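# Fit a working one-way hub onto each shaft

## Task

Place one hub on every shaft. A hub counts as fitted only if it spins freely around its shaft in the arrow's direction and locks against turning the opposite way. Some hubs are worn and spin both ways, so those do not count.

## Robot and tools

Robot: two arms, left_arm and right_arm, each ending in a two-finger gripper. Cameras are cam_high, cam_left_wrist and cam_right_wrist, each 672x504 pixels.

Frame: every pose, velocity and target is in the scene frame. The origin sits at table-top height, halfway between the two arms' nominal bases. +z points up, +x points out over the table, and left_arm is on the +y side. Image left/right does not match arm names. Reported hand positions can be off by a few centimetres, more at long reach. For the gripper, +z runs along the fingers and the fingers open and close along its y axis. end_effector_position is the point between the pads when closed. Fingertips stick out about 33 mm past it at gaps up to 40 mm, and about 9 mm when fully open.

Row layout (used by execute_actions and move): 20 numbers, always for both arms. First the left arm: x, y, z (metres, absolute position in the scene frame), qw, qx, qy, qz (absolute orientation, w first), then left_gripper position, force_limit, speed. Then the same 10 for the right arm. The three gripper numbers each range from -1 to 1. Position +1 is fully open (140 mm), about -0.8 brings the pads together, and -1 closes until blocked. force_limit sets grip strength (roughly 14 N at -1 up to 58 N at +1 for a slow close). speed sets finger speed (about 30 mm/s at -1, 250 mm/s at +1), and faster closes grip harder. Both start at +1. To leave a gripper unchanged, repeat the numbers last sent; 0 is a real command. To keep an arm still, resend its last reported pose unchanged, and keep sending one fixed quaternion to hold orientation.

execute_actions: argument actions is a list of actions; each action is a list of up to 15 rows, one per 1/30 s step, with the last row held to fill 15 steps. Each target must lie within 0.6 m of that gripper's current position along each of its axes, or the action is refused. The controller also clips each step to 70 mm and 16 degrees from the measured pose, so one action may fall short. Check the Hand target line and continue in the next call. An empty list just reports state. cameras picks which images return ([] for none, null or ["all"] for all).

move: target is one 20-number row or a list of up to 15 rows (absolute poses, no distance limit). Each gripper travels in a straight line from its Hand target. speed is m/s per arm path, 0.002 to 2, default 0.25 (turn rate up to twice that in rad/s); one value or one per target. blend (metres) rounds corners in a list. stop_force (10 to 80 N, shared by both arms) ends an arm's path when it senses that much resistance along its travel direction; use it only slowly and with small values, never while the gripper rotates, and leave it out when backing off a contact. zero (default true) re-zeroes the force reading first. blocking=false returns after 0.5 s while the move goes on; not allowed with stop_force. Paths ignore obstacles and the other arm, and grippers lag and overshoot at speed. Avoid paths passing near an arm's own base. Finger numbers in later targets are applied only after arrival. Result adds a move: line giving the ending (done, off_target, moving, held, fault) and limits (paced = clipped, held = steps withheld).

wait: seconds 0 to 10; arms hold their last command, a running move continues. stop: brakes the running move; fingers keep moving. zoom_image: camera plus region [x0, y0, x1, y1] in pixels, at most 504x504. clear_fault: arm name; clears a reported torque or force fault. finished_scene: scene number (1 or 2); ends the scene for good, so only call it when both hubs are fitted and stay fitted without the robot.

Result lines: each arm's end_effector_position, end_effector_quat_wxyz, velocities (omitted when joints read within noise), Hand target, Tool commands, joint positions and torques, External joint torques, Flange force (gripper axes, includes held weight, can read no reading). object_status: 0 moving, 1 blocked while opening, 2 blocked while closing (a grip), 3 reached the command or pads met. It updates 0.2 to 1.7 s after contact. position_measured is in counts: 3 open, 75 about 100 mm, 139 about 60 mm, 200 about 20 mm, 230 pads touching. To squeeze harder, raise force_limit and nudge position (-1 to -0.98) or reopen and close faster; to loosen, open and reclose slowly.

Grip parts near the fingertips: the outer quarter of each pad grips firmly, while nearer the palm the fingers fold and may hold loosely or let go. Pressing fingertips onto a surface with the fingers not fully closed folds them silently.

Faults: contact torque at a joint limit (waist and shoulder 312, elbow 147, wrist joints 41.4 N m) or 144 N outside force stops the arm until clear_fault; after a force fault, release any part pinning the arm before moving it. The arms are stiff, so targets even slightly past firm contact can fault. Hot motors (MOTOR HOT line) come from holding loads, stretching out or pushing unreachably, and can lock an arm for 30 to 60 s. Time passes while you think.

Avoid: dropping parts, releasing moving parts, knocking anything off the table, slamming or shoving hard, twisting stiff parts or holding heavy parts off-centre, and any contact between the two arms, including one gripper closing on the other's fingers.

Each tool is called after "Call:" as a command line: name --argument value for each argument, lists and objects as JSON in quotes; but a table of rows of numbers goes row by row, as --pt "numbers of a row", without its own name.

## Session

Call:
execute_actions --actions '[]'

Call:
zoom_image --camera "cam_high" --region '[330, 100, 570, 340]'

Scene clock: 0.00 s.
left_arm: end_effector_position=(+0.6720, +0.4221, +0.2299) position_measured=3 object_status=3 end_effector_quat_wxyz=(-0.251, +0.598, +0.548, +0.528) | right_arm: end_effector_position=(+0.2039, -0.0548, +0.1358) position_measured=3 object_status=3 end_effector_quat_wxyz=(-0.009, +0.953, +0.296, -0.062)
Joint positions: left_arm=[-0.6 0.418 1.911 1.151 1.542 -1.095] | right_arm=[1.018 0.173 1.959 0.107 1.094 1.925]
Joint velocities: within noise
Joint torques (N m): no reading
External joint torques (N m): no reading
Flange force (N): no reading
Hand target: left_arm +0.6720, +0.4221, +0.2299; -0.251, +0.598, +0.548, +0.528 | right_arm +0.2039, -0.0548, +0.1358; -0.009, +0.953, +0.296, -0.062
Tool commands: left_gripper/position=+1.0 left_gripper/force_limit=+1.0 left_gripper/speed=+1.0 right_gripper/position=+1.0 right_gripper/force_limit=+1.0 right_gripper/speed=+1.0

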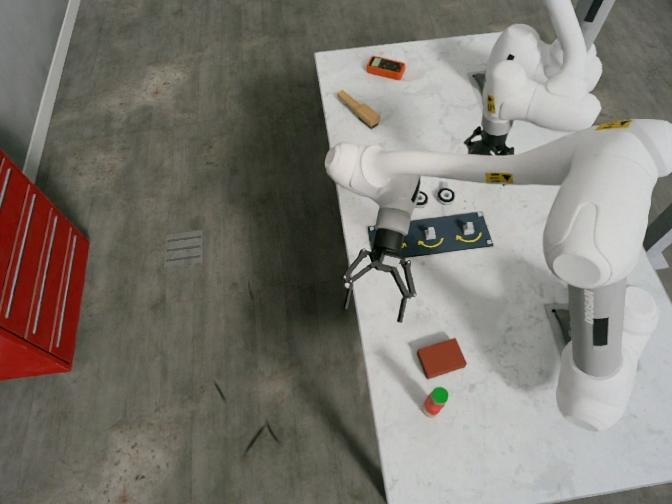

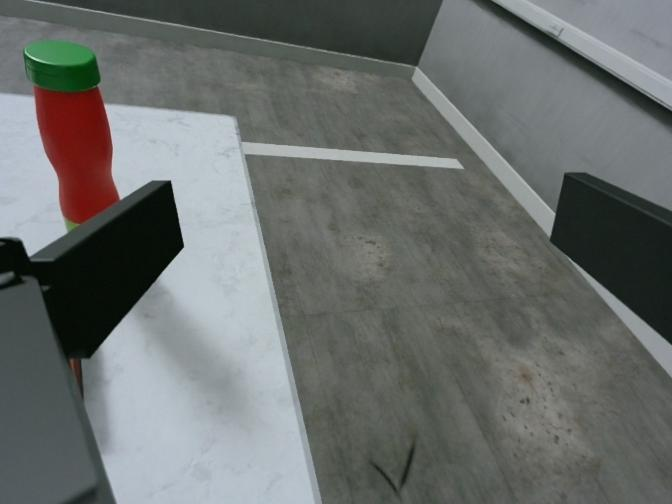

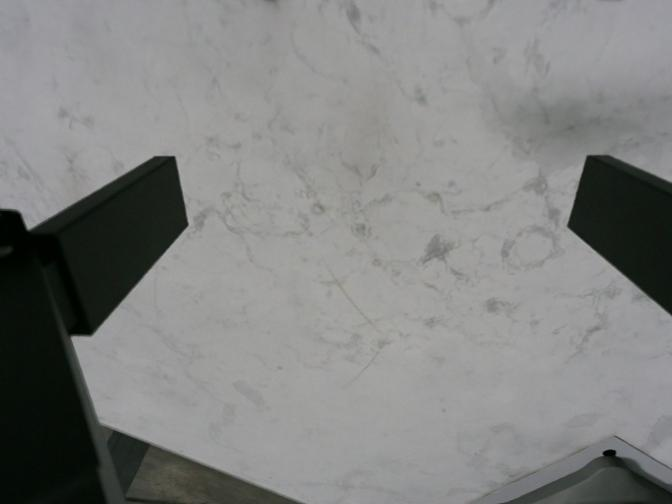

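Scaled by 2.100 from the camera's 672x504 image, which has a finer 960x720 frame.

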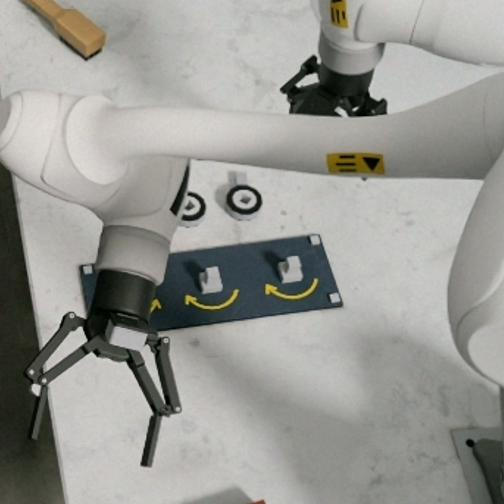

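Call:
move --pt "0.62 0.45 0.40 -0.251 0.598 0.548 0.528 1 1 1 0.2039 -0.0548 0.1358 -0.009 0.953 0.296 -0.062 1 1 1" --pt "0.45 0.60 0.42 0.074 0.952 -0.296 -0.015 1 1 1 0.2039 -0.0548 0.1358 -0.009 0.953 0.296 -0.062 1 1 1" --speed 0.3 --blend 0.05 --cameras '["cam_high"]'

Scene clock: 17.83 s.
left_arm: end_effector_position=(+0.4500, +0.6000, +0.4200) position_measured=3 object_status=3 end_effector_quat_wxyz=(+0.074, +0.952, -0.296, -0.015) | right_arm: end_effector_position=(+0.2039, -0.0548, +0.1358) position_measured=3 object_status=3 end_effector_quat_wxyz=(-0.009, +0.953, +0.296, -0.062)
Joint positions: left_arm=[0.28 -0.128 1.732 -0.114 1.637 2.39] | right_arm=[1.018 0.174 1.958 0.106 1.095 1.925]
Joint torques (N m): left_arm=[-1.26 -28.74 -42.91 3.8 0.57 -0.35] | right_arm=[-3.17 -55.41 -33.08 3.26 -0.22 0.49]
External joint torques (N m): left_arm=[1.37 0.89 1.97 0.08 -0.33 0.35] | right_arm=[3.34 2.04 -2.47 0.57 0.4 -0.5]
Flange force (N): left_arm=[-3.4 -2.1 3.8] | right_arm=[4.7 -8.0 -1.2]
Hand target: left_arm +0.4500, +0.6000, +0.4200; +0.074, +0.952, -0.296, -0.015 | right_arm +0.2039, -0.0548, +0.1358; -0.009, +0.953, +0.296, -0.062
Off the commanded pose: left_arm 0.000 m, 0 deg | right_arm 0.000 m, 0 deg.
move: done
Images, in order (width x height): cam_high 672x504.

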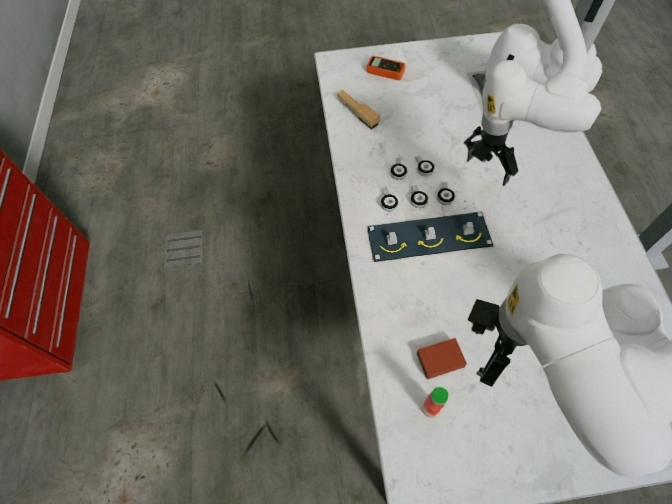

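Call:
move --target '[0.25,0.68,0.35,0.074,0.952,-0.296,-0.015,1,1,1,0.415,-0.14,0.16,0,0.70711,0.70711,0,0.2,0,-1]' --speed 0.25 --cameras '["cam_high","cam_right_wrist"]'

Scene clock: 42.37 s.
left_arm: end_effector_position=(+0.2500, +0.6800, +0.3500) position_measured=3 object_status=3 end_effector_quat_wxyz=(+0.074, +0.952, -0.296, -0.015) | right_arm: end_effector_position=(+0.4150, -0.1400, +0.1600) position_measured=104 object_status=3 end_effector_quat_wxyz=(+0.000, +0.707, +0.707, +0.000)
Joint positions: left_arm=[0.655 -0.361 2.028 -0.069 1.609 2.77] | right_arm=[0.701 0.199 1.871 0 1.071 0.692]
Joint torques (N m): left_arm=[-2.12 -4.83 -42.89 3.83 0.66 -0.22] | right_arm=[-3.29 -59.51 -34.09 3.23 -0.44 0.15]
External joint torques (N m): left_arm=[2.12 0.04 2.1 0.17 -0.32 0.23] | right_arm=[3.34 2.18 -2.74 0.58 0.4 -0.14]
Flange force (N): left_arm=[-7.1 -1.2 3.9] | right_arm=[9.8 2.9 -1.8]
Hand target: left_arm +0.2500, +0.6800, +0.3500; +0.074, +0.952, -0.296, -0.015 | right_arm +0.4150, -0.1400, +0.1600; +0.000, +0.707, +0.707, +0.000
Off the commanded pose: left_arm 0.000 m, 0 deg | right_arm 0.000 m, 0 deg.
move: done
Images, in order (width x height): cam_high 672x504, cam_right_wrist 672x504.

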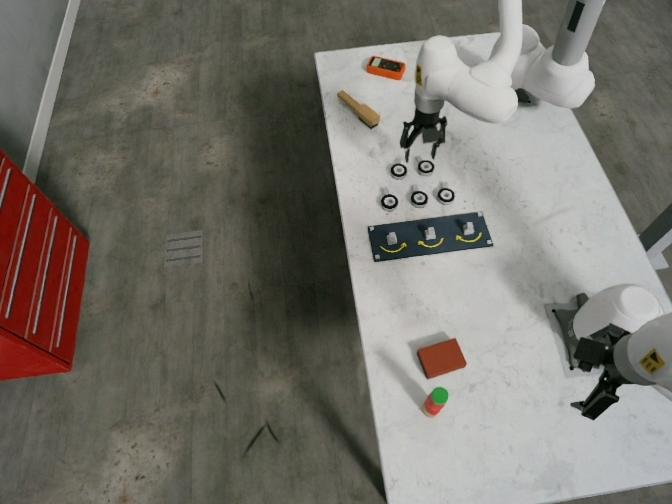

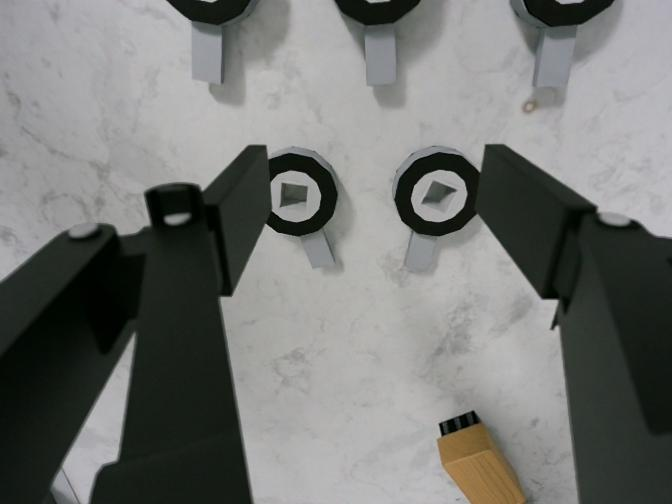

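Call:
move --pt "0.25 0.68 0.35 0.074 0.952 -0.296 -0.015 1 1 1 0.479 -0.189 0.12 0 0.60876 0.79335 0 0.2 0 -1" --pt "0.25 0.68 0.35 0.074 0.952 -0.296 -0.015 1 1 1 0.479 -0.189 0.08 0 0.60876 0.79335 0 0.2 0 -1" --speed '[0.2,0.1]' --cameras '["cam_right_wrist"]'

Call:
zoom_image --camera "cam_right_wrist" --region '[280, 70, 450, 280]'

Scene clock: 63.23 s.
left_arm: end_effector_position=(+0.2500, +0.6800, +0.3500) position_measured=3 object_status=3 end_effector_quat_wxyz=(+0.074, +0.952, -0.296, -0.015) | right_arm: end_effector_position=(+0.4790, -0.1890, +0.0800) position_measured=104 object_status=3 end_effector_quat_wxyz=(+0.000, +0.609, +0.793, +0.000)
Joint positions: left_arm=[0.655 -0.361 2.028 -0.069 1.609 2.77] | right_arm=[0.577 0.299 1.909 0 0.934 0.306]
Joint torques (N m): left_arm=[-1.88 -4.85 -42.82 3.86 0.65 -0.29] | right_arm=[-3.07 -66.95 -30.43 2.88 -0.65 0.55]
External joint torques (N m): left_arm=[1.9 0.18 2.09 0.14 -0.31 0.3] | right_arm=[3.28 2.68 -3.29 0.62 0.63 -0.55]
Flange force (N): left_arm=[-6.6 -1.3 3.9] | right_arm=[7.8 8.4 -1.0]
Hand target: left_arm +0.2500, +0.6800, +0.3500; +0.074, +0.952, -0.296, -0.015 | right_arm +0.4790, -0.1890, +0.0800; +0.000, +0.609, +0.793, +0.000
Off the commanded pose: left_arm 0.000 m, 0 deg | right_arm 0.000 m, 0 deg.
move: done
Images, in order (width x height): cam_right_wrist 672x504.

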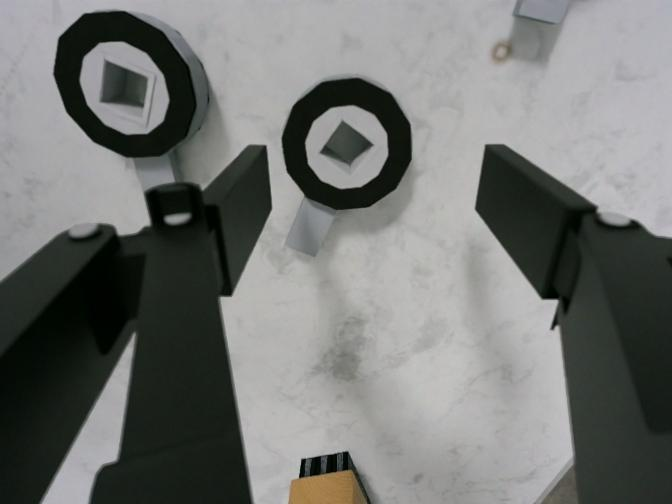

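Scaled by 2.400 from the camera's 672x504 image, which has a finer 960x720 frame.

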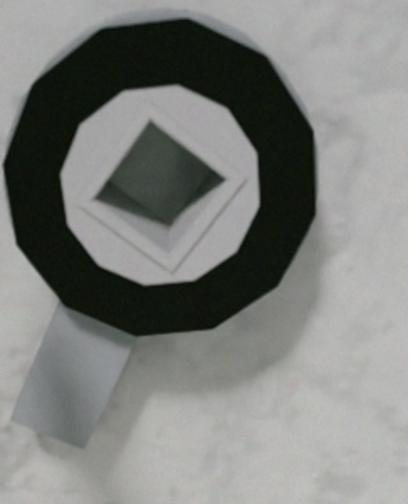

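Call:
move --pt "0.25 0.68 0.35 0.074 0.952 -0.296 -0.015 1 1 1 0.4692 -0.1841 0.08 0 0.58070 0.81412 0 0.2 0 -1" --pt "0.25 0.68 0.35 0.074 0.952 -0.296 -0.015 1 1 1 0.4692 -0.1841 0.06 0 0.58070 0.81412 0 0.2 0 -1" --speed 0.1 --cameras '["cam_right_wrist"]'

Call:
zoom_image --camera "cam_right_wrist" --region '[280, 70, 450, 280]'

Scene clock: 86.60 s.
left_arm: end_effector_position=(+0.2500, +0.6800, +0.3500) position_measured=3 object_status=3 end_effector_quat_wxyz=(+0.074, +0.952, -0.296, -0.015) | right_arm: end_effector_position=(+0.4692, -0.1841, +0.0600) position_measured=104 object_status=3 end_effector_quat_wxyz=(+0.000, +0.581, +0.814, +0.000)
Joint positions: left_arm=[0.655 -0.361 2.028 -0.069 1.609 2.77] | right_arm=[0.592 0.313 1.934 0 0.895 0.251]
Joint torques (N m): left_arm=[-1.69 -4.58 -42.71 3.85 0.72 -0.16] | right_arm=[-3.27 -67.97 -30.72 2.85 -0.72 0.49]
External joint torques (N m): left_arm=[1.8 -0.43 1.91 0.15 -0.38 0.16] | right_arm=[3.83 3.29 -1.94 0.55 0.71 -0.49]
Flange force (N): left_arm=[-6.1 -0.2 3.8] | right_arm=[7.7 6.9 0.8]
Hand target: left_arm +0.2500, +0.6800, +0.3500; +0.074, +0.952, -0.296, -0.015 | right_arm +0.4692, -0.1841, +0.0600; +0.000, +0.581, +0.814, +0.000
Off the commanded pose: left_arm 0.000 m, 0 deg | right_arm 0.000 m, 0 deg.
move: done
Images, in order (width x height): cam_right_wrist 672x504.

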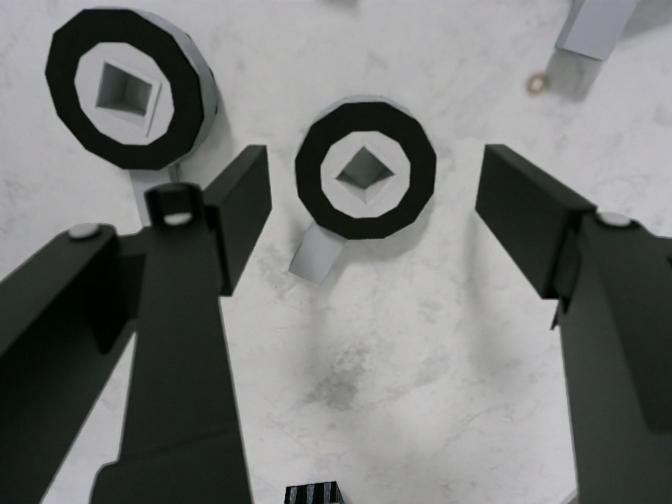

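Scaled by 2.400 from the camera's 672x504 image, which has a finer 960x720 frame.

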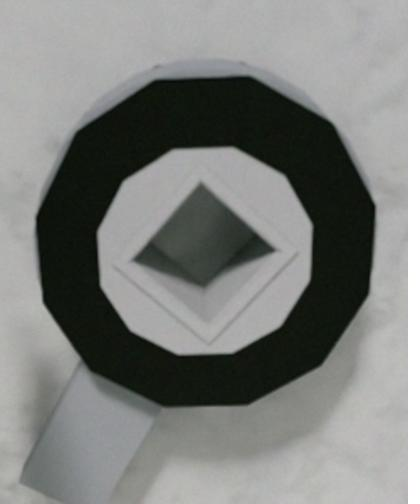

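Call:
move --pt "0.25 0.68 0.35 0.074 0.952 -0.296 -0.015 1 1 1 0.4697 -0.1854 0.06 0 0.58070 0.81412 0 0.2 0 -1" --pt "0.25 0.68 0.35 0.074 0.952 -0.296 -0.015 1 1 1 0.4697 -0.1854 0.0335 0 0.58070 0.81412 0 0.2 0 -1" --pt "0.25 0.68 0.35 0.074 0.952 -0.296 -0.015 1 1 1 0.4697 -0.1854 0.0335 0 0.58070 0.81412 0 -1 0 -1" --speed 0.06 --cameras '[]'

Call:
wait --seconds 0.8 --cameras '["cam_right_wrist"]'

Scene clock: 101.50 s.
left_arm: end_effector_position=(+0.2500, +0.6800, +0.3500) position_measured=3 object_status=3 end_effector_quat_wxyz=(+0.074, +0.952, -0.296, -0.015) | right_arm: end_effector_position=(+0.4697, -0.1854, +0.0335) position_measured=140 object_status=0 end_effector_quat_wxyz=(+0.000, +0.581, +0.814, +0.000)
Joint positions: left_arm=[0.655 -0.361 2.028 -0.069 1.609 2.77] | right_arm=[0.59 0.342 1.953 0 0.846 0.249]
Joint torques (N m): left_arm=[-1.83 -5.07 -42.4 3.88 0.71 -0.27] | right_arm=[-3.23 -58.84 -24.86 2.69 -1.76 0.5]
External joint torques (N m): left_arm=[1.82 0.31 1.58 0.13 -0.37 0.28] | right_arm=[3.51 -7.23 -6.5 0.57 1.75 -0.5]
Flange force (N): left_arm=[-6.1 -1.9 3.1] | right_arm=[6.0 3.0 -15.8]
Hand target: left_arm +0.2500, +0.6800, +0.3500; +0.074, +0.952, -0.296, -0.015 | right_arm +0.4697, -0.1854, +0.0335; +0.000, +0.581, +0.814, +0.000
Off the commanded pose: left_arm 0.000 m, 0 deg | right_arm 0.000 m, 0 deg.
move: done
No camera images: "cameras" was empty.

Scene clock: 102.30 s.
left_arm: end_effector_position=(+0.2500, +0.6800, +0.3500) position_measured=3 object_status=3 end_effector_quat_wxyz=(+0.074, +0.952, -0.296, -0.015) | right_arm: end_effector_position=(+0.4697, -0.1854, +0.0335) position_measured=140 object_status=2 end_effector_quat_wxyz=(+0.000, +0.581, +0.814, +0.000)
Joint positions: left_arm=[0.655 -0.361 2.028 -0.069 1.609 2.77] | right_arm=[0.59 0.342 1.953 0 0.846 0.249]
Joint torques (N m): left_arm=[-2.45 -4.94 -42.82 3.81 0.68 -0.26] | right_arm=[-3.09 -58.8 -24.53 2.65 -1.64 0.46]
External joint torques (N m): left_arm=[2.54 -0.35 1.95 0.2 -0.33 0.27] | right_arm=[3.46 -7.29 -6.85 0.61 1.62 -0.46]
Flange force (N): left_arm=[-8.5 -1.2 3.6] | right_arm=[6.1 3.5 -15.9]
Hand target: left_arm +0.2500, +0.6800, +0.3500; +0.074, +0.952, -0.296, -0.015 | right_arm +0.4697, -0.1854, +0.0335; +0.000, +0.581, +0.814, +0.000
Tool commands: left_gripper/position=+1.0 left_gripper/force_limit=+1.0 left_gripper/speed=+1.0 right_gripper/position=-1.0 right_gripper/force_limit=+0.0 right_gripper/speed=-1.0
Off the commanded pose: left_arm 0.000 m, 0 deg | right_arm 0.000 m, 0 deg.
wait: 0.80 s; at rest by 0.17 s
Images, in order (width x height): cam_right_wrist 672x504.

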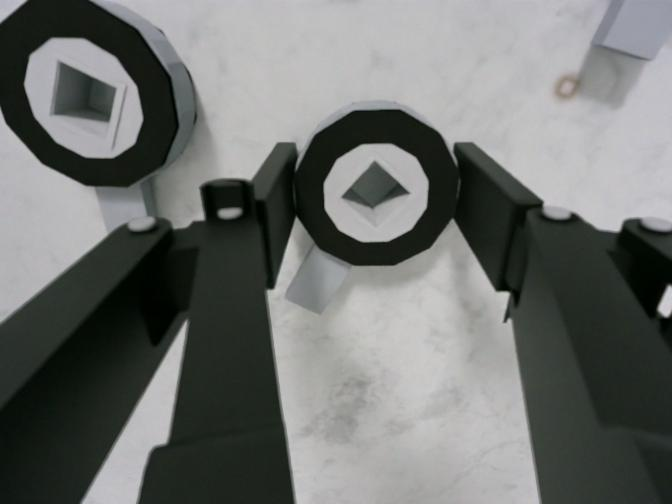

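Call:
move --pt "0.25 0.68 0.35 0.074 0.952 -0.296 -0.015 1 1 1 0.4697 -0.1854 0.12 0 0.58070 0.81412 0 -1 0 -1" --pt "0.25 0.68 0.35 0.074 0.952 -0.296 -0.015 1 1 1 0.4167 0.0904 0.12 0 0.41469 0.90996 0 -1 0 -1" --pt "0.25 0.68 0.35 0.074 0.952 -0.296 -0.015 1 1 1 0.4167 0.0904 0.083 0 0.41469 0.90996 0 -1 0 -1" --speed '[0.1,0.2,0.06]' --cameras '["cam_right_wrist"]'

Call:
zoom_image --camera "cam_right_wrist" --region '[350, 170, 400, 210]'

Scene clock: 114.60 s.
left_arm: end_effector_position=(+0.2500, +0.6800, +0.3500) position_measured=3 object_status=3 end_effector_quat_wxyz=(+0.074, +0.952, -0.296, -0.015) | right_arm: end_effector_position=(+0.4167, +0.0904, +0.0831) position_measured=140 object_status=2 end_effector_quat_wxyz=(+0.000, +0.415, +0.910, +0.000)
Joint positions: left_arm=[0.655 -0.361 2.028 -0.069 1.609 2.77] | right_arm=[0.928 0.513 1.577 0 1.052 0.203]
Joint torques (N m): left_arm=[-1.34 -4.61 -42.74 3.8 0.64 -0.25] | right_arm=[-2.83 -91.23 -36.24 3.18 -0.51 0.46]
External joint torques (N m): left_arm=[1.33 -0.01 2.01 0.19 -0.3 0.26] | right_arm=[3.13 3.94 -0.24 0.61 0.49 -0.46]
Flange force (N): left_arm=[-5.0 -0.4 3.9] | right_arm=[4.9 5.6 2.2]
Hand target: left_arm +0.2500, +0.6800, +0.3500; +0.074, +0.952, -0.296, -0.015 | right_arm +0.4167, +0.0904, +0.0830; +0.000, +0.415, +0.910, +0.000
Off the commanded pose: left_arm 0.000 m, 0 deg | right_arm 0.000 m, 0 deg.
move: done
Images, in order (width x height): cam_right_wrist 672x504.

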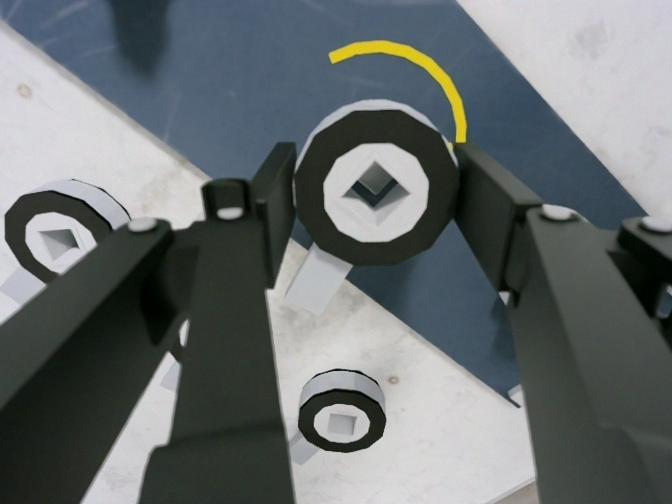

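Scaled by 10.080 from the camera's 672x504 image, which has a finer 960x720 frame.

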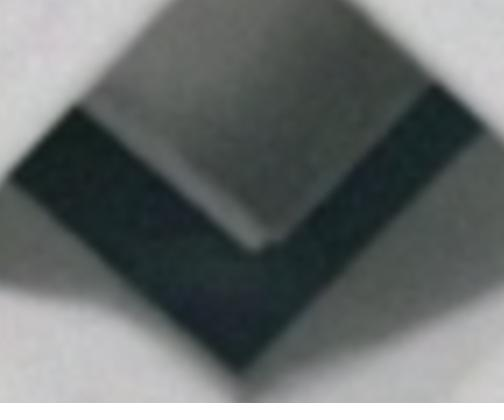

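Call:
move --pt "0.25 0.68 0.35 0.074 0.952 -0.296 -0.015 1 1 1 0.4148 0.0943 0.083 0 0.41469 0.90996 0 -1 0 -1" --speed 0.02 --cameras '["cam_right_wrist"]'

Call:
zoom_image --camera "cam_right_wrist" --region '[350, 170, 400, 210]'

Scene clock: 134.00 s.
left_arm: end_effector_position=(+0.2500, +0.6800, +0.3500) position_measured=3 object_status=3 end_effector_quat_wxyz=(+0.074, +0.952, -0.296, -0.015) | right_arm: end_effector_position=(+0.4148, +0.0943, +0.0830) position_measured=140 object_status=2 end_effector_quat_wxyz=(+0.000, +0.415, +0.910, +0.000)
Joint positions: left_arm=[0.655 -0.361 2.028 -0.069 1.609 2.77] | right_arm=[0.933 0.516 1.572 0 1.054 0.208]
Joint torques (N m): left_arm=[-1.68 -4.27 -42.6 3.8 0.6 -0.23] | right_arm=[-3.7 -91.53 -35.27 3.16 -0.2 0.46]
External joint torques (N m): left_arm=[1.75 -0.8 1.7 0.21 -0.26 0.24] | right_arm=[3.82 4.07 -1.18 0.62 0.18 -0.46]
Flange force (N): left_arm=[-6.4 0.3 3.2] | right_arm=[6.3 7.4 2.1]
Hand target: left_arm +0.2500, +0.6800, +0.3500; +0.074, +0.952, -0.296, -0.015 | right_arm +0.4148, +0.0943, +0.0830; +0.000, +0.415, +0.910, +0.000
Off the commanded pose: left_arm 0.000 m, 0 deg | right_arm 0.000 m, 0 deg.
move: done
Images, in order (width x height): cam_right_wrist 672x504.

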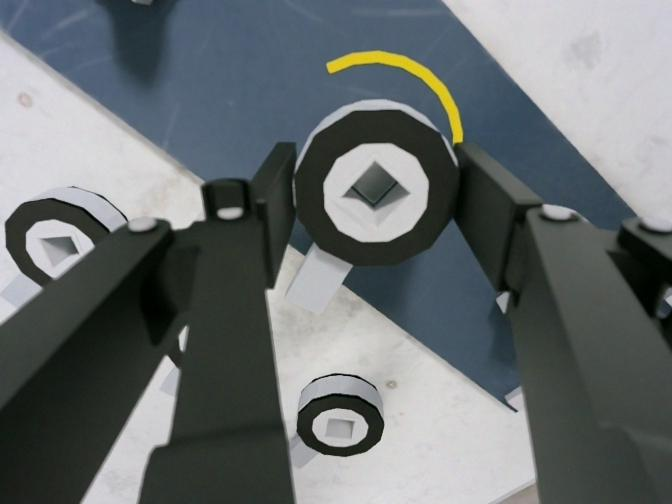

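Scaled by 10.080 from the camera's 672x504 image, which has a finer 960x720 frame.

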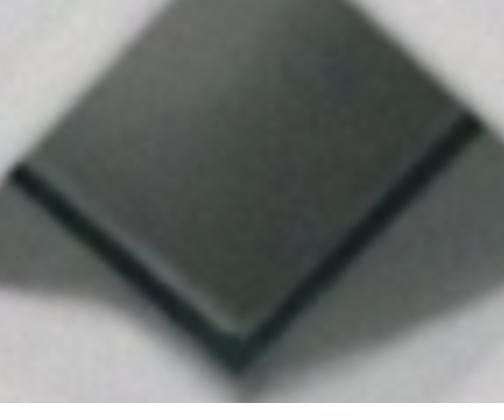

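Call:
move --target '[0.25,0.68,0.35,0.074,0.952,-0.296,-0.015,1,1,1,0.4148,0.0943,0.0735,0,0.41469,0.90996,0,-1,0,-1]' --speed 0.015 --stop_force 12 --cameras '["cam_right_wrist"]'

Call:
zoom_image --camera "cam_right_wrist" --region '[350, 170, 400, 210]'

Scene clock: 145.73 s.
left_arm: end_effector_position=(+0.2500, +0.6800, +0.3500) position_measured=3 object_status=3 end_effector_quat_wxyz=(+0.074, +0.952, -0.296, -0.015) | right_arm: end_effector_position=(+0.4148, +0.0943, +0.0735) position_measured=140 object_status=2 end_effector_quat_wxyz=(+0.000, +0.415, +0.910, +0.000)
Joint positions: left_arm=[0.655 -0.361 2.028 -0.069 1.609 2.77] | right_arm=[0.933 0.523 1.579 0 1.039 0.208]
Joint torques (N m): left_arm=[-1.67 -4.92 -42.58 3.89 0.72 -0.16] | right_arm=[-3.29 -90.43 -30.52 2.87 1.99 0.58]
External joint torques (N m): left_arm=[1.75 -0.31 1.7 0.12 -0.38 0.16] | right_arm=[3.54 2.55 -5.66 0.89 -2.01 -0.58]
Flange force (N): left_arm=[-5.9 -0.5 3.4] | right_arm=[7.3 13.5 1.1]
Hand target: left_arm +0.2500, +0.6800, +0.3500; +0.074, +0.952, -0.296, -0.015 | right_arm +0.4148, +0.0943, +0.0735; +0.000, +0.415, +0.910, +0.000
Off the commanded pose: left_arm 0.000 m, 0 deg | right_arm 0.000 m, 0 deg.
move: done
Images, in order (width x height): cam_right_wrist 672x504.

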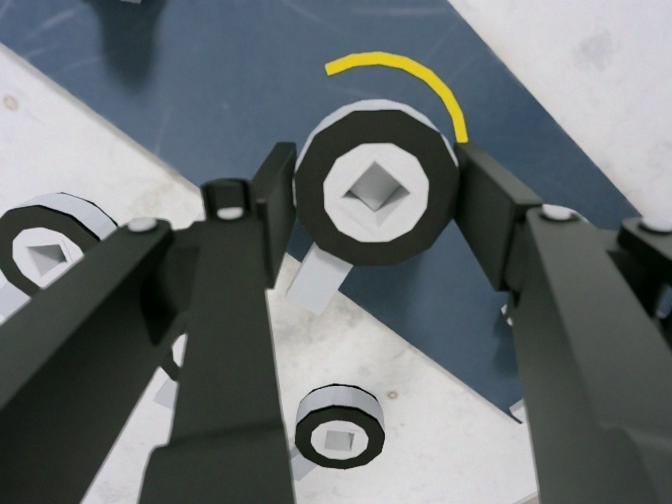

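Scaled by 10.080 from the camera's 672x504 image, which has a finer 960x720 frame.

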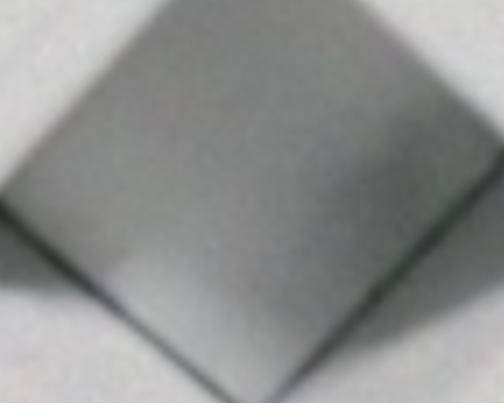

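Call:
move --target '[0.25,0.68,0.35,0.074,0.952,-0.296,-0.015,1,1,1,0.4148,0.0943,0.05,0,0.41469,0.90996,0,-1,0,-1]' --speed 0.025 --stop_force 14 --cameras '[]'

Call:
move --pt "0.25 0.68 0.35 0.074 0.952 -0.296 -0.015 1 1 1 0.4148 0.0943 0.0565 0 0.41469 0.90996 0 -1 0 -1" --pt "0.25 0.68 0.35 0.074 0.952 -0.296 -0.015 1 1 1 0.4148 0.0943 0.0565 0 0.52992 0.84805 0 -1 0 -1" --speed 0.05 --cameras '["cam_right_wrist"]'

Call:
move --target '[0.25,0.68,0.35,0.074,0.952,-0.296,-0.015,1,1,1,0.4148,0.0943,0.0565,0,0.41469,0.90996,0,-1,0,-1]' --speed 0.05 --cameras '["cam_right_wrist"]'

Scene clock: 160.67 s.
left_arm: end_effector_position=(+0.2500, +0.6800, +0.3500) position_measured=3 object_status=3 end_effector_quat_wxyz=(+0.074, +0.952, -0.296, -0.015) | right_arm: end_effector_position=(+0.4148, +0.0943, +0.0556) position_measured=140 object_status=2 end_effector_quat_wxyz=(+0.000, +0.415, +0.910, +0.000)
Joint positions: left_arm=[0.655 -0.361 2.028 -0.069 1.609 2.77] | right_arm=[0.933 0.538 1.592 0 1.011 0.208]
Joint torques (N m): left_arm=[-1.95 -4.75 -42.67 3.87 0.68 -0.27] | right_arm=[-4.22 -61.34 -18.18 2.72 -2.04 0.54]
External joint torques (N m): left_arm=[1.97 0.04 1.87 0.13 -0.34 0.27] | right_arm=[4.75 -27.11 -17.33 0.98 2.02 -0.54]
Flange force (N): left_arm=[-6.7 -1.3 3.6] | right_arm=[6.3 3.2 -38.1]
Hand target: left_arm +0.2500, +0.6800, +0.3500; +0.074, +0.952, -0.296, -0.015 | right_arm +0.4148, +0.0943, +0.0556; +0.000, +0.415, +0.910, +0.000
Off the commanded pose: left_arm 0.000 m, 0 deg | right_arm 0.006 m, 0 deg.
move: contact (right_arm)
No camera images: "cameras" was empty.

Scene clock: 163.70 s.
left_arm: end_effector_position=(+0.2500, +0.6800, +0.3500) position_measured=3 object_status=3 end_effector_quat_wxyz=(+0.074, +0.952, -0.296, -0.015) | right_arm: end_effector_position=(+0.4148, +0.0943, +0.0565) position_measured=140 object_status=2 end_effector_quat_wxyz=(+0.000, +0.530, +0.848, +0.000)
Joint positions: left_arm=[0.655 -0.361 2.028 -0.069 1.609 2.77] | right_arm=[0.933 0.538 1.591 0 1.013 0.469]
Joint torques (N m): left_arm=[-1.57 -5.13 -42.4 3.87 0.65 -0.24] | right_arm=[1.97 -93.69 -22.06 4.54 7.88 0.66]
External joint torques (N m): left_arm=[1.64 -0.04 1.53 0.14 -0.31 0.24] | right_arm=[-1.64 5.21 -13.54 -0.85 -7.91 -0.66]
Flange force (N): left_arm=[-5.6 -1.1 3.0] | right_arm=[12.5 28.2 7.4]
Hand target: left_arm +0.2500, +0.6800, +0.3500; +0.074, +0.952, -0.296, -0.015 | right_arm +0.4148, +0.0943, +0.0565; +0.000, +0.530, +0.848, +0.000
Off the commanded pose: left_arm 0.000 m, 0 deg | right_arm 0.000 m, 0 deg.
move: done
Images, in order (width x height): cam_right_wrist 672x504.

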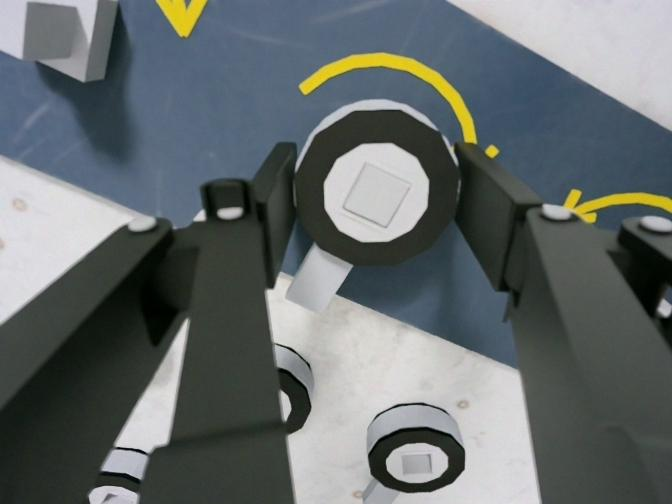

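Scene clock: 166.70 s.
left_arm: end_effector_position=(+0.2500, +0.6800, +0.3500) position_measured=3 object_status=3 end_effector_quat_wxyz=(+0.074, +0.952, -0.296, -0.015) | right_arm: end_effector_position=(+0.4148, +0.0943, +0.0565) position_measured=140 object_status=2 end_effector_quat_wxyz=(+0.000, +0.415, +0.910, +0.000)
Joint positions: left_arm=[0.655 -0.361 2.028 -0.069 1.609 2.77] | right_arm=[0.933 0.538 1.591 0 1.013 0.208]
Joint torques (N m): left_arm=[-1.63 -4.74 -42.73 3.92 0.63 -0.23] | right_arm=[-2.89 -91.45 -28.5 3.04 2.72 0.61]
External joint torques (N m): left_arm=[1.65 0.16 2 0.08 -0.29 0.24] | right_arm=[2.8 2.97 -7.12 0.66 -2.74 -0.61]
Flange force (N): left_arm=[-5.7 -1.0 3.8] | right_arm=[7.1 16.7 1.9]
Hand target: left_arm +0.2500, +0.6800, +0.3500; +0.074, +0.952, -0.296, -0.015 | right_arm +0.4148, +0.0943, +0.0565; +0.000, +0.415, +0.910, +0.000
Off the commanded pose: left_arm 0.000 m, 0 deg | right_arm 0.000 m, 0 deg.
move: done
Images, in order (width x height): cam_right_wrist 672x504.

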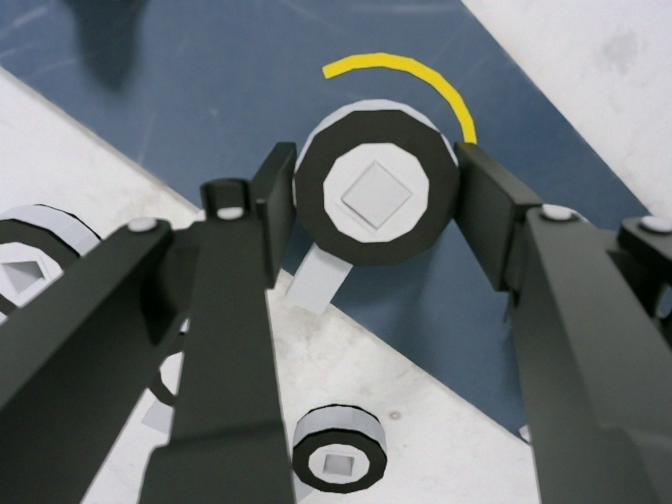

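Call:
move --pt "0.25 0.68 0.35 0.074 0.952 -0.296 -0.015 1 1 1 0.4148 0.0943 0.12 0 0.41469 0.90996 0 -1 0 -1" --pt "0.25 0.68 0.35 0.074 0.952 -0.296 -0.015 1 1 1 0.4797 -0.1894 0.12 0 0.58070 0.81412 0 -1 0 -1" --pt "0.25 0.68 0.35 0.074 0.952 -0.296 -0.015 1 1 1 0.4797 -0.1894 0.04 0 0.58070 0.81412 0 -1 0 -1" --pt "0.25 0.68 0.35 0.074 0.952 -0.296 -0.015 1 1 1 0.4797 -0.1894 0.0343 0 0.58070 0.81412 0 -1 0 -1" --pt "0.25 0.68 0.35 0.074 0.952 -0.296 -0.015 1 1 1 0.4797 -0.1894 0.0340 0 0.58070 0.81412 0 0.2 0 -1" --speed '[0.08,0.2,0.1,0.02,0.02]' --cameras '["cam_right_wrist"]'

Scene clock: 185.50 s.
left_arm: end_effector_position=(+0.2500, +0.6800, +0.3500) position_measured=3 object_status=3 end_effector_quat_wxyz=(+0.074, +0.952, -0.296, -0.015) | right_arm: end_effector_position=(+0.4797, -0.1894, +0.0340) position_measured=104 object_status=0 end_effector_quat_wxyz=(+0.000, +0.581, +0.814, +0.000)
Joint positions: left_arm=[0.655 -0.361 2.028 -0.069 1.609 2.77] | right_arm=[0.576 0.349 1.942 0 0.851 0.235]
Joint torques (N m): left_arm=[-1.51 -4.61 -42.67 3.85 0.6 -0.28] | right_arm=[-2.88 -68.97 -28.78 2.69 -0.4 0.5]
External joint torques (N m): left_arm=[1.53 -0.09 1.9 0.15 -0.27 0.29] | right_arm=[3.08 2.19 -2.65 0.56 0.38 -0.5]
Flange force (N): left_arm=[-5.6 -0.6 3.6] | right_arm=[6.3 7.0 0.0]
Hand target: left_arm +0.2500, +0.6800, +0.3500; +0.074, +0.952, -0.296, -0.015 | right_arm +0.4797, -0.1894, +0.0340; +0.000, +0.581, +0.814, +0.000
Off the commanded pose: left_arm 0.000 m, 0 deg | right_arm 0.000 m, 0 deg.
move: done
Images, in order (width x height): cam_right_wrist 672x504.

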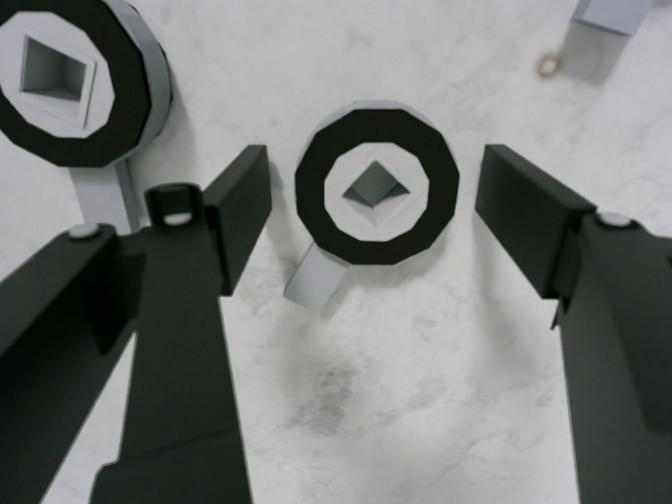

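Call:
move --pt "0.25 0.68 0.35 0.074 0.952 -0.296 -0.015 1 1 1 0.4797 -0.1894 0.10 0 0.58070 0.81412 0 0.2 0 -1" --pt "0.25 0.68 0.35 0.074 0.952 -0.296 -0.015 1 1 1 0.357 -0.188 0.10 0 0.35837 0.93358 0 0.2 0 -1" --pt "0.25 0.68 0.35 0.074 0.952 -0.296 -0.015 1 1 1 0.357 -0.188 0.08 0 0.35837 0.93358 0 0.2 0 -1" --speed '[0.12,0.2,0.1]' --cameras '["cam_right_wrist"]'

Call:
zoom_image --camera "cam_right_wrist" --region '[280, 70, 450, 280]'

Scene clock: 199.20 s.
left_arm: end_effector_position=(+0.2500, +0.6800, +0.3500) position_measured=3 object_status=3 end_effector_quat_wxyz=(+0.074, +0.952, -0.296, -0.015) | right_arm: end_effector_position=(+0.3570, -0.1880, +0.0800) position_measured=104 object_status=3 end_effector_quat_wxyz=(+0.000, +0.358, +0.934, +0.000)
Joint positions: left_arm=[0.655 -0.361 2.028 -0.069 1.609 2.77] | right_arm=[0.701 0.167 2.083 0 0.891 -0.146]
Joint torques (N m): left_arm=[-1.67 -4.91 -42.71 3.94 0.69 -0.26] | right_arm=[-2.69 -50.34 -29.65 2.79 -0.5 0.53]
External joint torques (N m): left_arm=[1.75 0 1.9 0.07 -0.35 0.26] | right_arm=[2.79 0.54 -2.95 0.59 0.5 -0.53]
Flange force (N): left_arm=[-6.1 -1.0 3.7] | right_arm=[3.7 6.8 -2.9]
Hand target: left_arm +0.2500, +0.6800, +0.3500; +0.074, +0.952, -0.296, -0.015 | right_arm +0.3570, -0.1880, +0.0800; +0.000, +0.358, +0.934, +0.000
Off the commanded pose: left_arm 0.000 m, 0 deg | right_arm 0.000 m, 0 deg.
move: done
Images, in order (width x height): cam_right_wrist 672x504.

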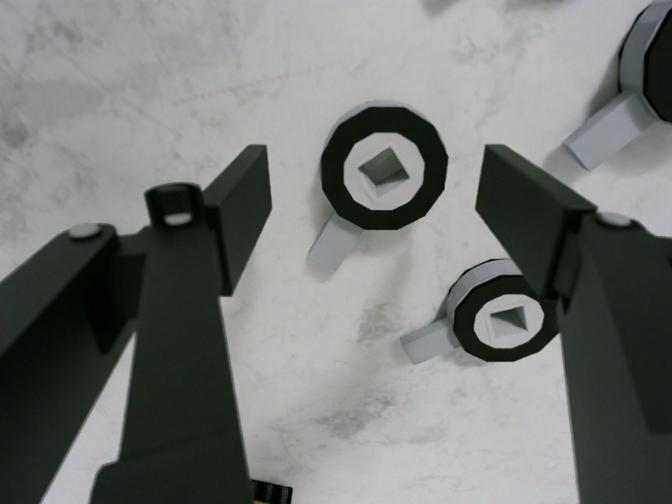

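Scaled by 2.400 from the camera's 672x504 image, which has a finer 960x720 frame.

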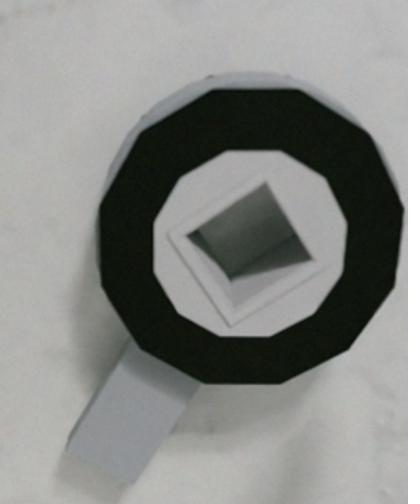

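Call:
move --pt "0.25 0.68 0.35 0.074 0.952 -0.296 -0.015 1 1 1 0.3672 -0.1837 0.08 0 0.35837 0.93358 0 0.2 0 -1" --pt "0.25 0.68 0.35 0.074 0.952 -0.296 -0.015 1 1 1 0.3672 -0.1837 0.06 0 0.35837 0.93358 0 0.2 0 -1" --speed 0.1 --cameras '["cam_right_wrist"]'

Call:
zoom_image --camera "cam_right_wrist" --region '[280, 70, 450, 280]'

Scene clock: 230.73 s.
left_arm: end_effector_position=(+0.2500, +0.6800, +0.3500) position_measured=3 object_status=3 end_effector_quat_wxyz=(+0.074, +0.952, -0.296, -0.015) | right_arm: end_effector_position=(+0.3672, -0.1837, +0.0600) position_measured=104 object_status=3 end_effector_quat_wxyz=(+0.000, +0.358, +0.934, +0.000)
Joint positions: left_arm=[0.655 -0.361 2.028 -0.069 1.609 2.77] | right_arm=[0.696 0.206 2.081 0 0.855 -0.152]
Joint torques (N m): left_arm=[-1.76 -4.34 -42.64 3.84 0.61 -0.28] | right_arm=[-2.67 -55.08 -28.87 2.72 -0.43 0.5]
External joint torques (N m): left_arm=[1.74 -0.43 1.84 0.16 -0.27 0.29] | right_arm=[2.77 2.34 -2.77 0.56 0.42 -0.5]
Flange force (N): left_arm=[-6.3 -0.2 3.5] | right_arm=[3.3 9.1 -0.2]
Hand target: left_arm +0.2500, +0.6800, +0.3500; +0.074, +0.952, -0.296, -0.015 | right_arm +0.3672, -0.1837, +0.0600; +0.000, +0.358, +0.934, +0.000
Off the commanded pose: left_arm 0.000 m, 0 deg | right_arm 0.000 m, 0 deg.
move: done
Images, in order (width x height): cam_right_wrist 672x504.

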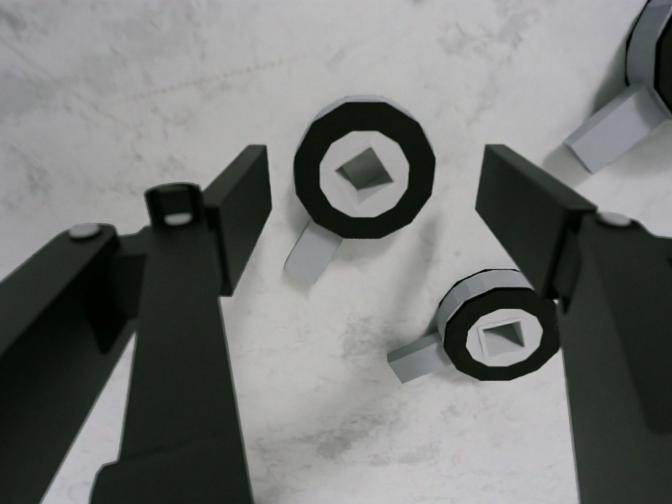

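Scaled by 2.400 from the camera's 672x504 image, which has a finer 960x720 frame.

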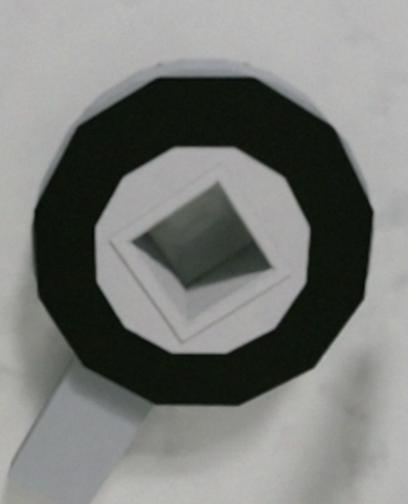

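Call:
move --pt "0.25 0.68 0.35 0.074 0.952 -0.296 -0.015 1 1 1 0.3682 -0.1846 0.06 0 0.35837 0.93358 0 0.2 0 -1" --pt "0.25 0.68 0.35 0.074 0.952 -0.296 -0.015 1 1 1 0.3682 -0.1846 0.0335 0 0.35837 0.93358 0 0.2 0 -1" --pt "0.25 0.68 0.35 0.074 0.952 -0.296 -0.015 1 1 1 0.3682 -0.1846 0.0335 0 0.35837 0.93358 0 -1 0 -1" --speed 0.06 --cameras '[]'

Call:
wait --seconds 0.8 --cameras '["cam_right_wrist"]'

Scene clock: 245.10 s.
left_arm: end_effector_position=(+0.2500, +0.6800, +0.3500) position_measured=3 object_status=3 end_effector_quat_wxyz=(+0.074, +0.952, -0.296, -0.015) | right_arm: end_effector_position=(+0.3682, -0.1846, +0.0335) position_measured=140 object_status=0 end_effector_quat_wxyz=(+0.000, +0.358, +0.934, +0.000)
Joint positions: left_arm=[0.655 -0.361 2.028 -0.069 1.609 2.77] | right_arm=[0.693 0.239 2.101 0 0.802 -0.154]
Joint torques (N m): left_arm=[-1.75 -4.26 -42.54 3.9 0.64 -0.21] | right_arm=[-2.72 -48.43 -23.72 2.58 -1.58 0.47]
External joint torques (N m): left_arm=[1.77 -0.49 1.72 0.11 -0.3 0.22] | right_arm=[2.82 -6.18 -6.39 0.56 1.59 -0.47]
Flange force (N): left_arm=[-6.2 -0.2 3.3] | right_arm=[3.8 4.9 -15.8]
Hand target: left_arm +0.2500, +0.6800, +0.3500; +0.074, +0.952, -0.296, -0.015 | right_arm +0.3682, -0.1846, +0.0335; +0.000, +0.358, +0.934, +0.000
Off the commanded pose: left_arm 0.000 m, 0 deg | right_arm 0.000 m, 0 deg.
move: done
No camera images: "cameras" was empty.

Scene clock: 245.90 s.
left_arm: end_effector_position=(+0.2500, +0.6800, +0.3500) position_measured=3 object_status=3 end_effector_quat_wxyz=(+0.074, +0.952, -0.296, -0.015) | right_arm: end_effector_position=(+0.3682, -0.1846, +0.0335) position_measured=140 object_status=2 end_effector_quat_wxyz=(+0.000, +0.358, +0.934, +0.000)
Joint positions: left_arm=[0.655 -0.361 2.028 -0.069 1.609 2.77] | right_arm=[0.693 0.239 2.101 0 0.802 -0.154]
Joint torques (N m): left_arm=[-1.77 -4.46 -42.74 3.92 0.65 -0.24] | right_arm=[-2.97 -48.88 -23.53 2.54 -1.57 0.48]
External joint torques (N m): left_arm=[1.91 -0.95 1.91 0.08 -0.29 0.25] | right_arm=[3.16 -5.73 -6.6 0.59 1.56 -0.48]
Flange force (N): left_arm=[-7.0 0.6 3.7] | right_arm=[4.3 5.9 -15.3]
Hand target: left_arm +0.2500, +0.6800, +0.3500; +0.074, +0.952, -0.296, -0.015 | right_arm +0.3682, -0.1846, +0.0335; +0.000, +0.358, +0.934, +0.000
Tool commands: left_gripper/position=+1.0 left_gripper/force_limit=+1.0 left_gripper/speed=+1.0 right_gripper/position=-1.0 right_gripper/force_limit=+0.0 right_gripper/speed=-1.0
Off the commanded pose: left_arm 0.000 m, 0 deg | right_arm 0.000 m, 0 deg.
wait: 0.80 s; at rest by 0.17 s
Images, in order (width x height): cam_right_wrist 672x504.

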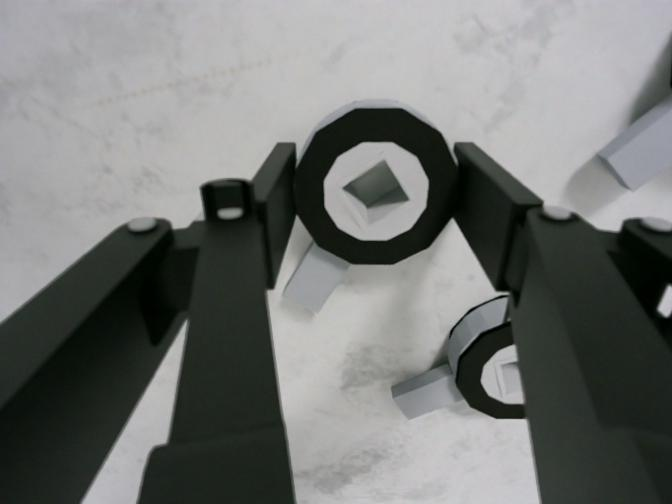

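Call:
move --pt "0.25 0.68 0.35 0.074 0.952 -0.296 -0.015 1 1 1 0.3682 -0.1846 0.12 0 0.35837 0.93358 0 -1 0 -1" --pt "0.25 0.68 0.35 0.074 0.952 -0.296 -0.015 1 1 1 0.4148 0.0943 0.12 0 0.29237 0.95630 0 -1 0 -1" --pt "0.25 0.68 0.35 0.074 0.952 -0.296 -0.015 1 1 1 0.4148 0.0943 0.083 0 0.29237 0.95630 0 -1 0 -1" --speed '[0.1,0.2,0.06]' --cameras '["cam_right_wrist"]'

Call:
zoom_image --camera "cam_right_wrist" --region '[350, 170, 400, 210]'

Scene clock: 261.30 s.
left_arm: end_effector_position=(+0.2500, +0.6800, +0.3500) position_measured=3 object_status=3 end_effector_quat_wxyz=(+0.074, +0.952, -0.296, -0.015) | right_arm: end_effector_position=(+0.4148, +0.0943, +0.0831) position_measured=140 object_status=2 end_effector_quat_wxyz=(+0.000, +0.292, +0.956, +0.000)
Joint positions: left_arm=[0.655 -0.361 2.028 -0.069 1.609 2.77] | right_arm=[0.933 0.516 1.572 0 1.054 -0.054]
Joint torques (N m): left_arm=[-1.07 -4.92 -42.89 3.93 0.58 -0.23] | right_arm=[-2.94 -93.48 -35.32 3.22 -0.65 0.53]
External joint torques (N m): left_arm=[1.18 -0.28 2.04 0.08 -0.23 0.24] | right_arm=[3.48 6.1 -1.12 0.57 0.64 -0.53]
Flange force (N): left_arm=[-4.6 0.4 3.9] | right_arm=[3.6 11.9 3.0]
Hand target: left_arm +0.2500, +0.6800, +0.3500; +0.074, +0.952, -0.296, -0.015 | right_arm +0.4148, +0.0943, +0.0830; +0.000, +0.292, +0.956, +0.000
Off the commanded pose: left_arm 0.000 m, 0 deg | right_arm 0.000 m, 0 deg.
move: done
Images, in order (width x height): cam_right_wrist 672x504.

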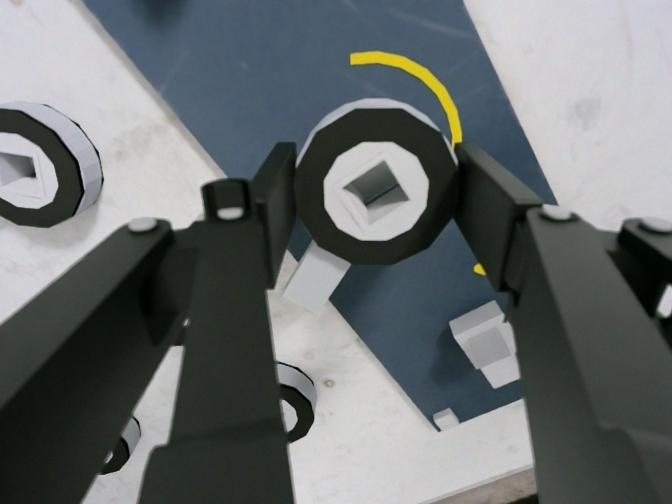

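Scaled by 10.080 from the camera's 672x504 image, which has a finer 960x720 frame.

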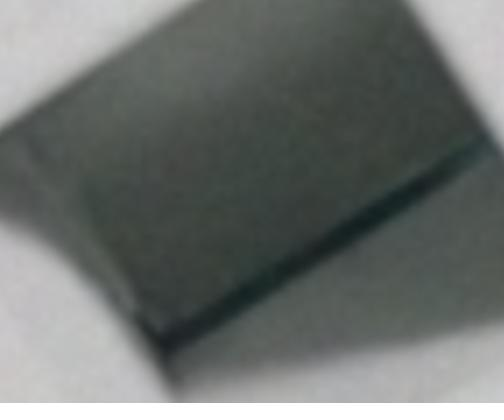

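Call:
zoom_image --camera "cam_right_wrist" --region '[345, 185, 375, 209]'

Scaled by 16.800 from the camera's 672x504 image, which has a finer 960x720 frame.

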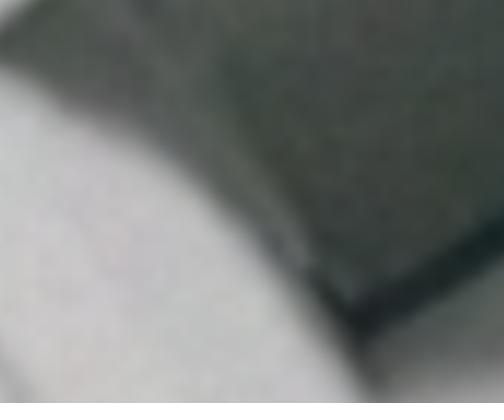

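Call:
move --pt "0.25 0.68 0.35 0.074 0.952 -0.296 -0.015 1 1 1 0.4153 0.0935 0.083 0 0.29237 0.95630 0 -1 0 -1" --speed 0.02 --cameras '["cam_right_wrist"]'

Call:
zoom_image --camera "cam_right_wrist" --region '[345, 165, 405, 213]'

Scene clock: 283.13 s.
left_arm: end_effector_position=(+0.2500, +0.6800, +0.3500) position_measured=3 object_status=3 end_effector_quat_wxyz=(+0.074, +0.952, -0.296, -0.015) | right_arm: end_effector_position=(+0.4153, +0.0935, +0.0830) position_measured=140 object_status=2 end_effector_quat_wxyz=(+0.000, +0.292, +0.956, +0.000)
Joint positions: left_arm=[0.655 -0.361 2.028 -0.069 1.609 2.77] | right_arm=[0.932 0.515 1.573 0 1.053 -0.055]
Joint torques (N m): left_arm=[-1.82 -4.6 -42.58 3.83 0.69 -0.21] | right_arm=[-2.49 -92.48 -35.27 3.17 -0.44 0.51]
External joint torques (N m): left_arm=[1.95 -0.63 1.74 0.18 -0.34 0.22] | right_arm=[2.96 5.13 -1.16 0.62 0.43 -0.51]
Flange force (N): left_arm=[-6.8 -0.2 3.4] | right_arm=[3.0 10.4 2.5]
Hand target: left_arm +0.2500, +0.6800, +0.3500; +0.074, +0.952, -0.296, -0.015 | right_arm +0.4153, +0.0935, +0.0830; +0.000, +0.292, +0.956, +0.000
Off the commanded pose: left_arm 0.000 m, 0 deg | right_arm 0.000 m, 0 deg.
move: done
Images, in order (width x height): cam_right_wrist 672x504.

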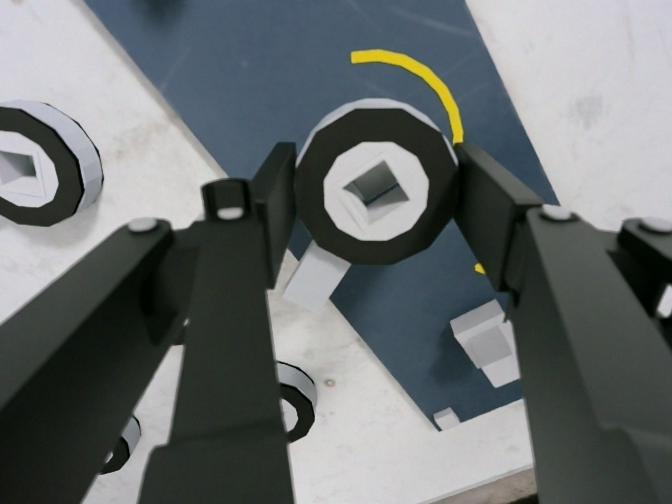

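Scaled by 8.400 from the camera's 672x504 image, which has a finer 960x720 frame.

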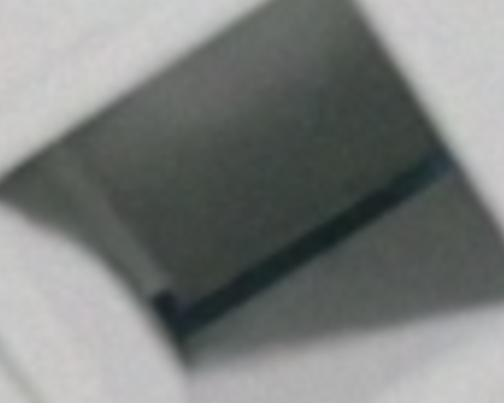

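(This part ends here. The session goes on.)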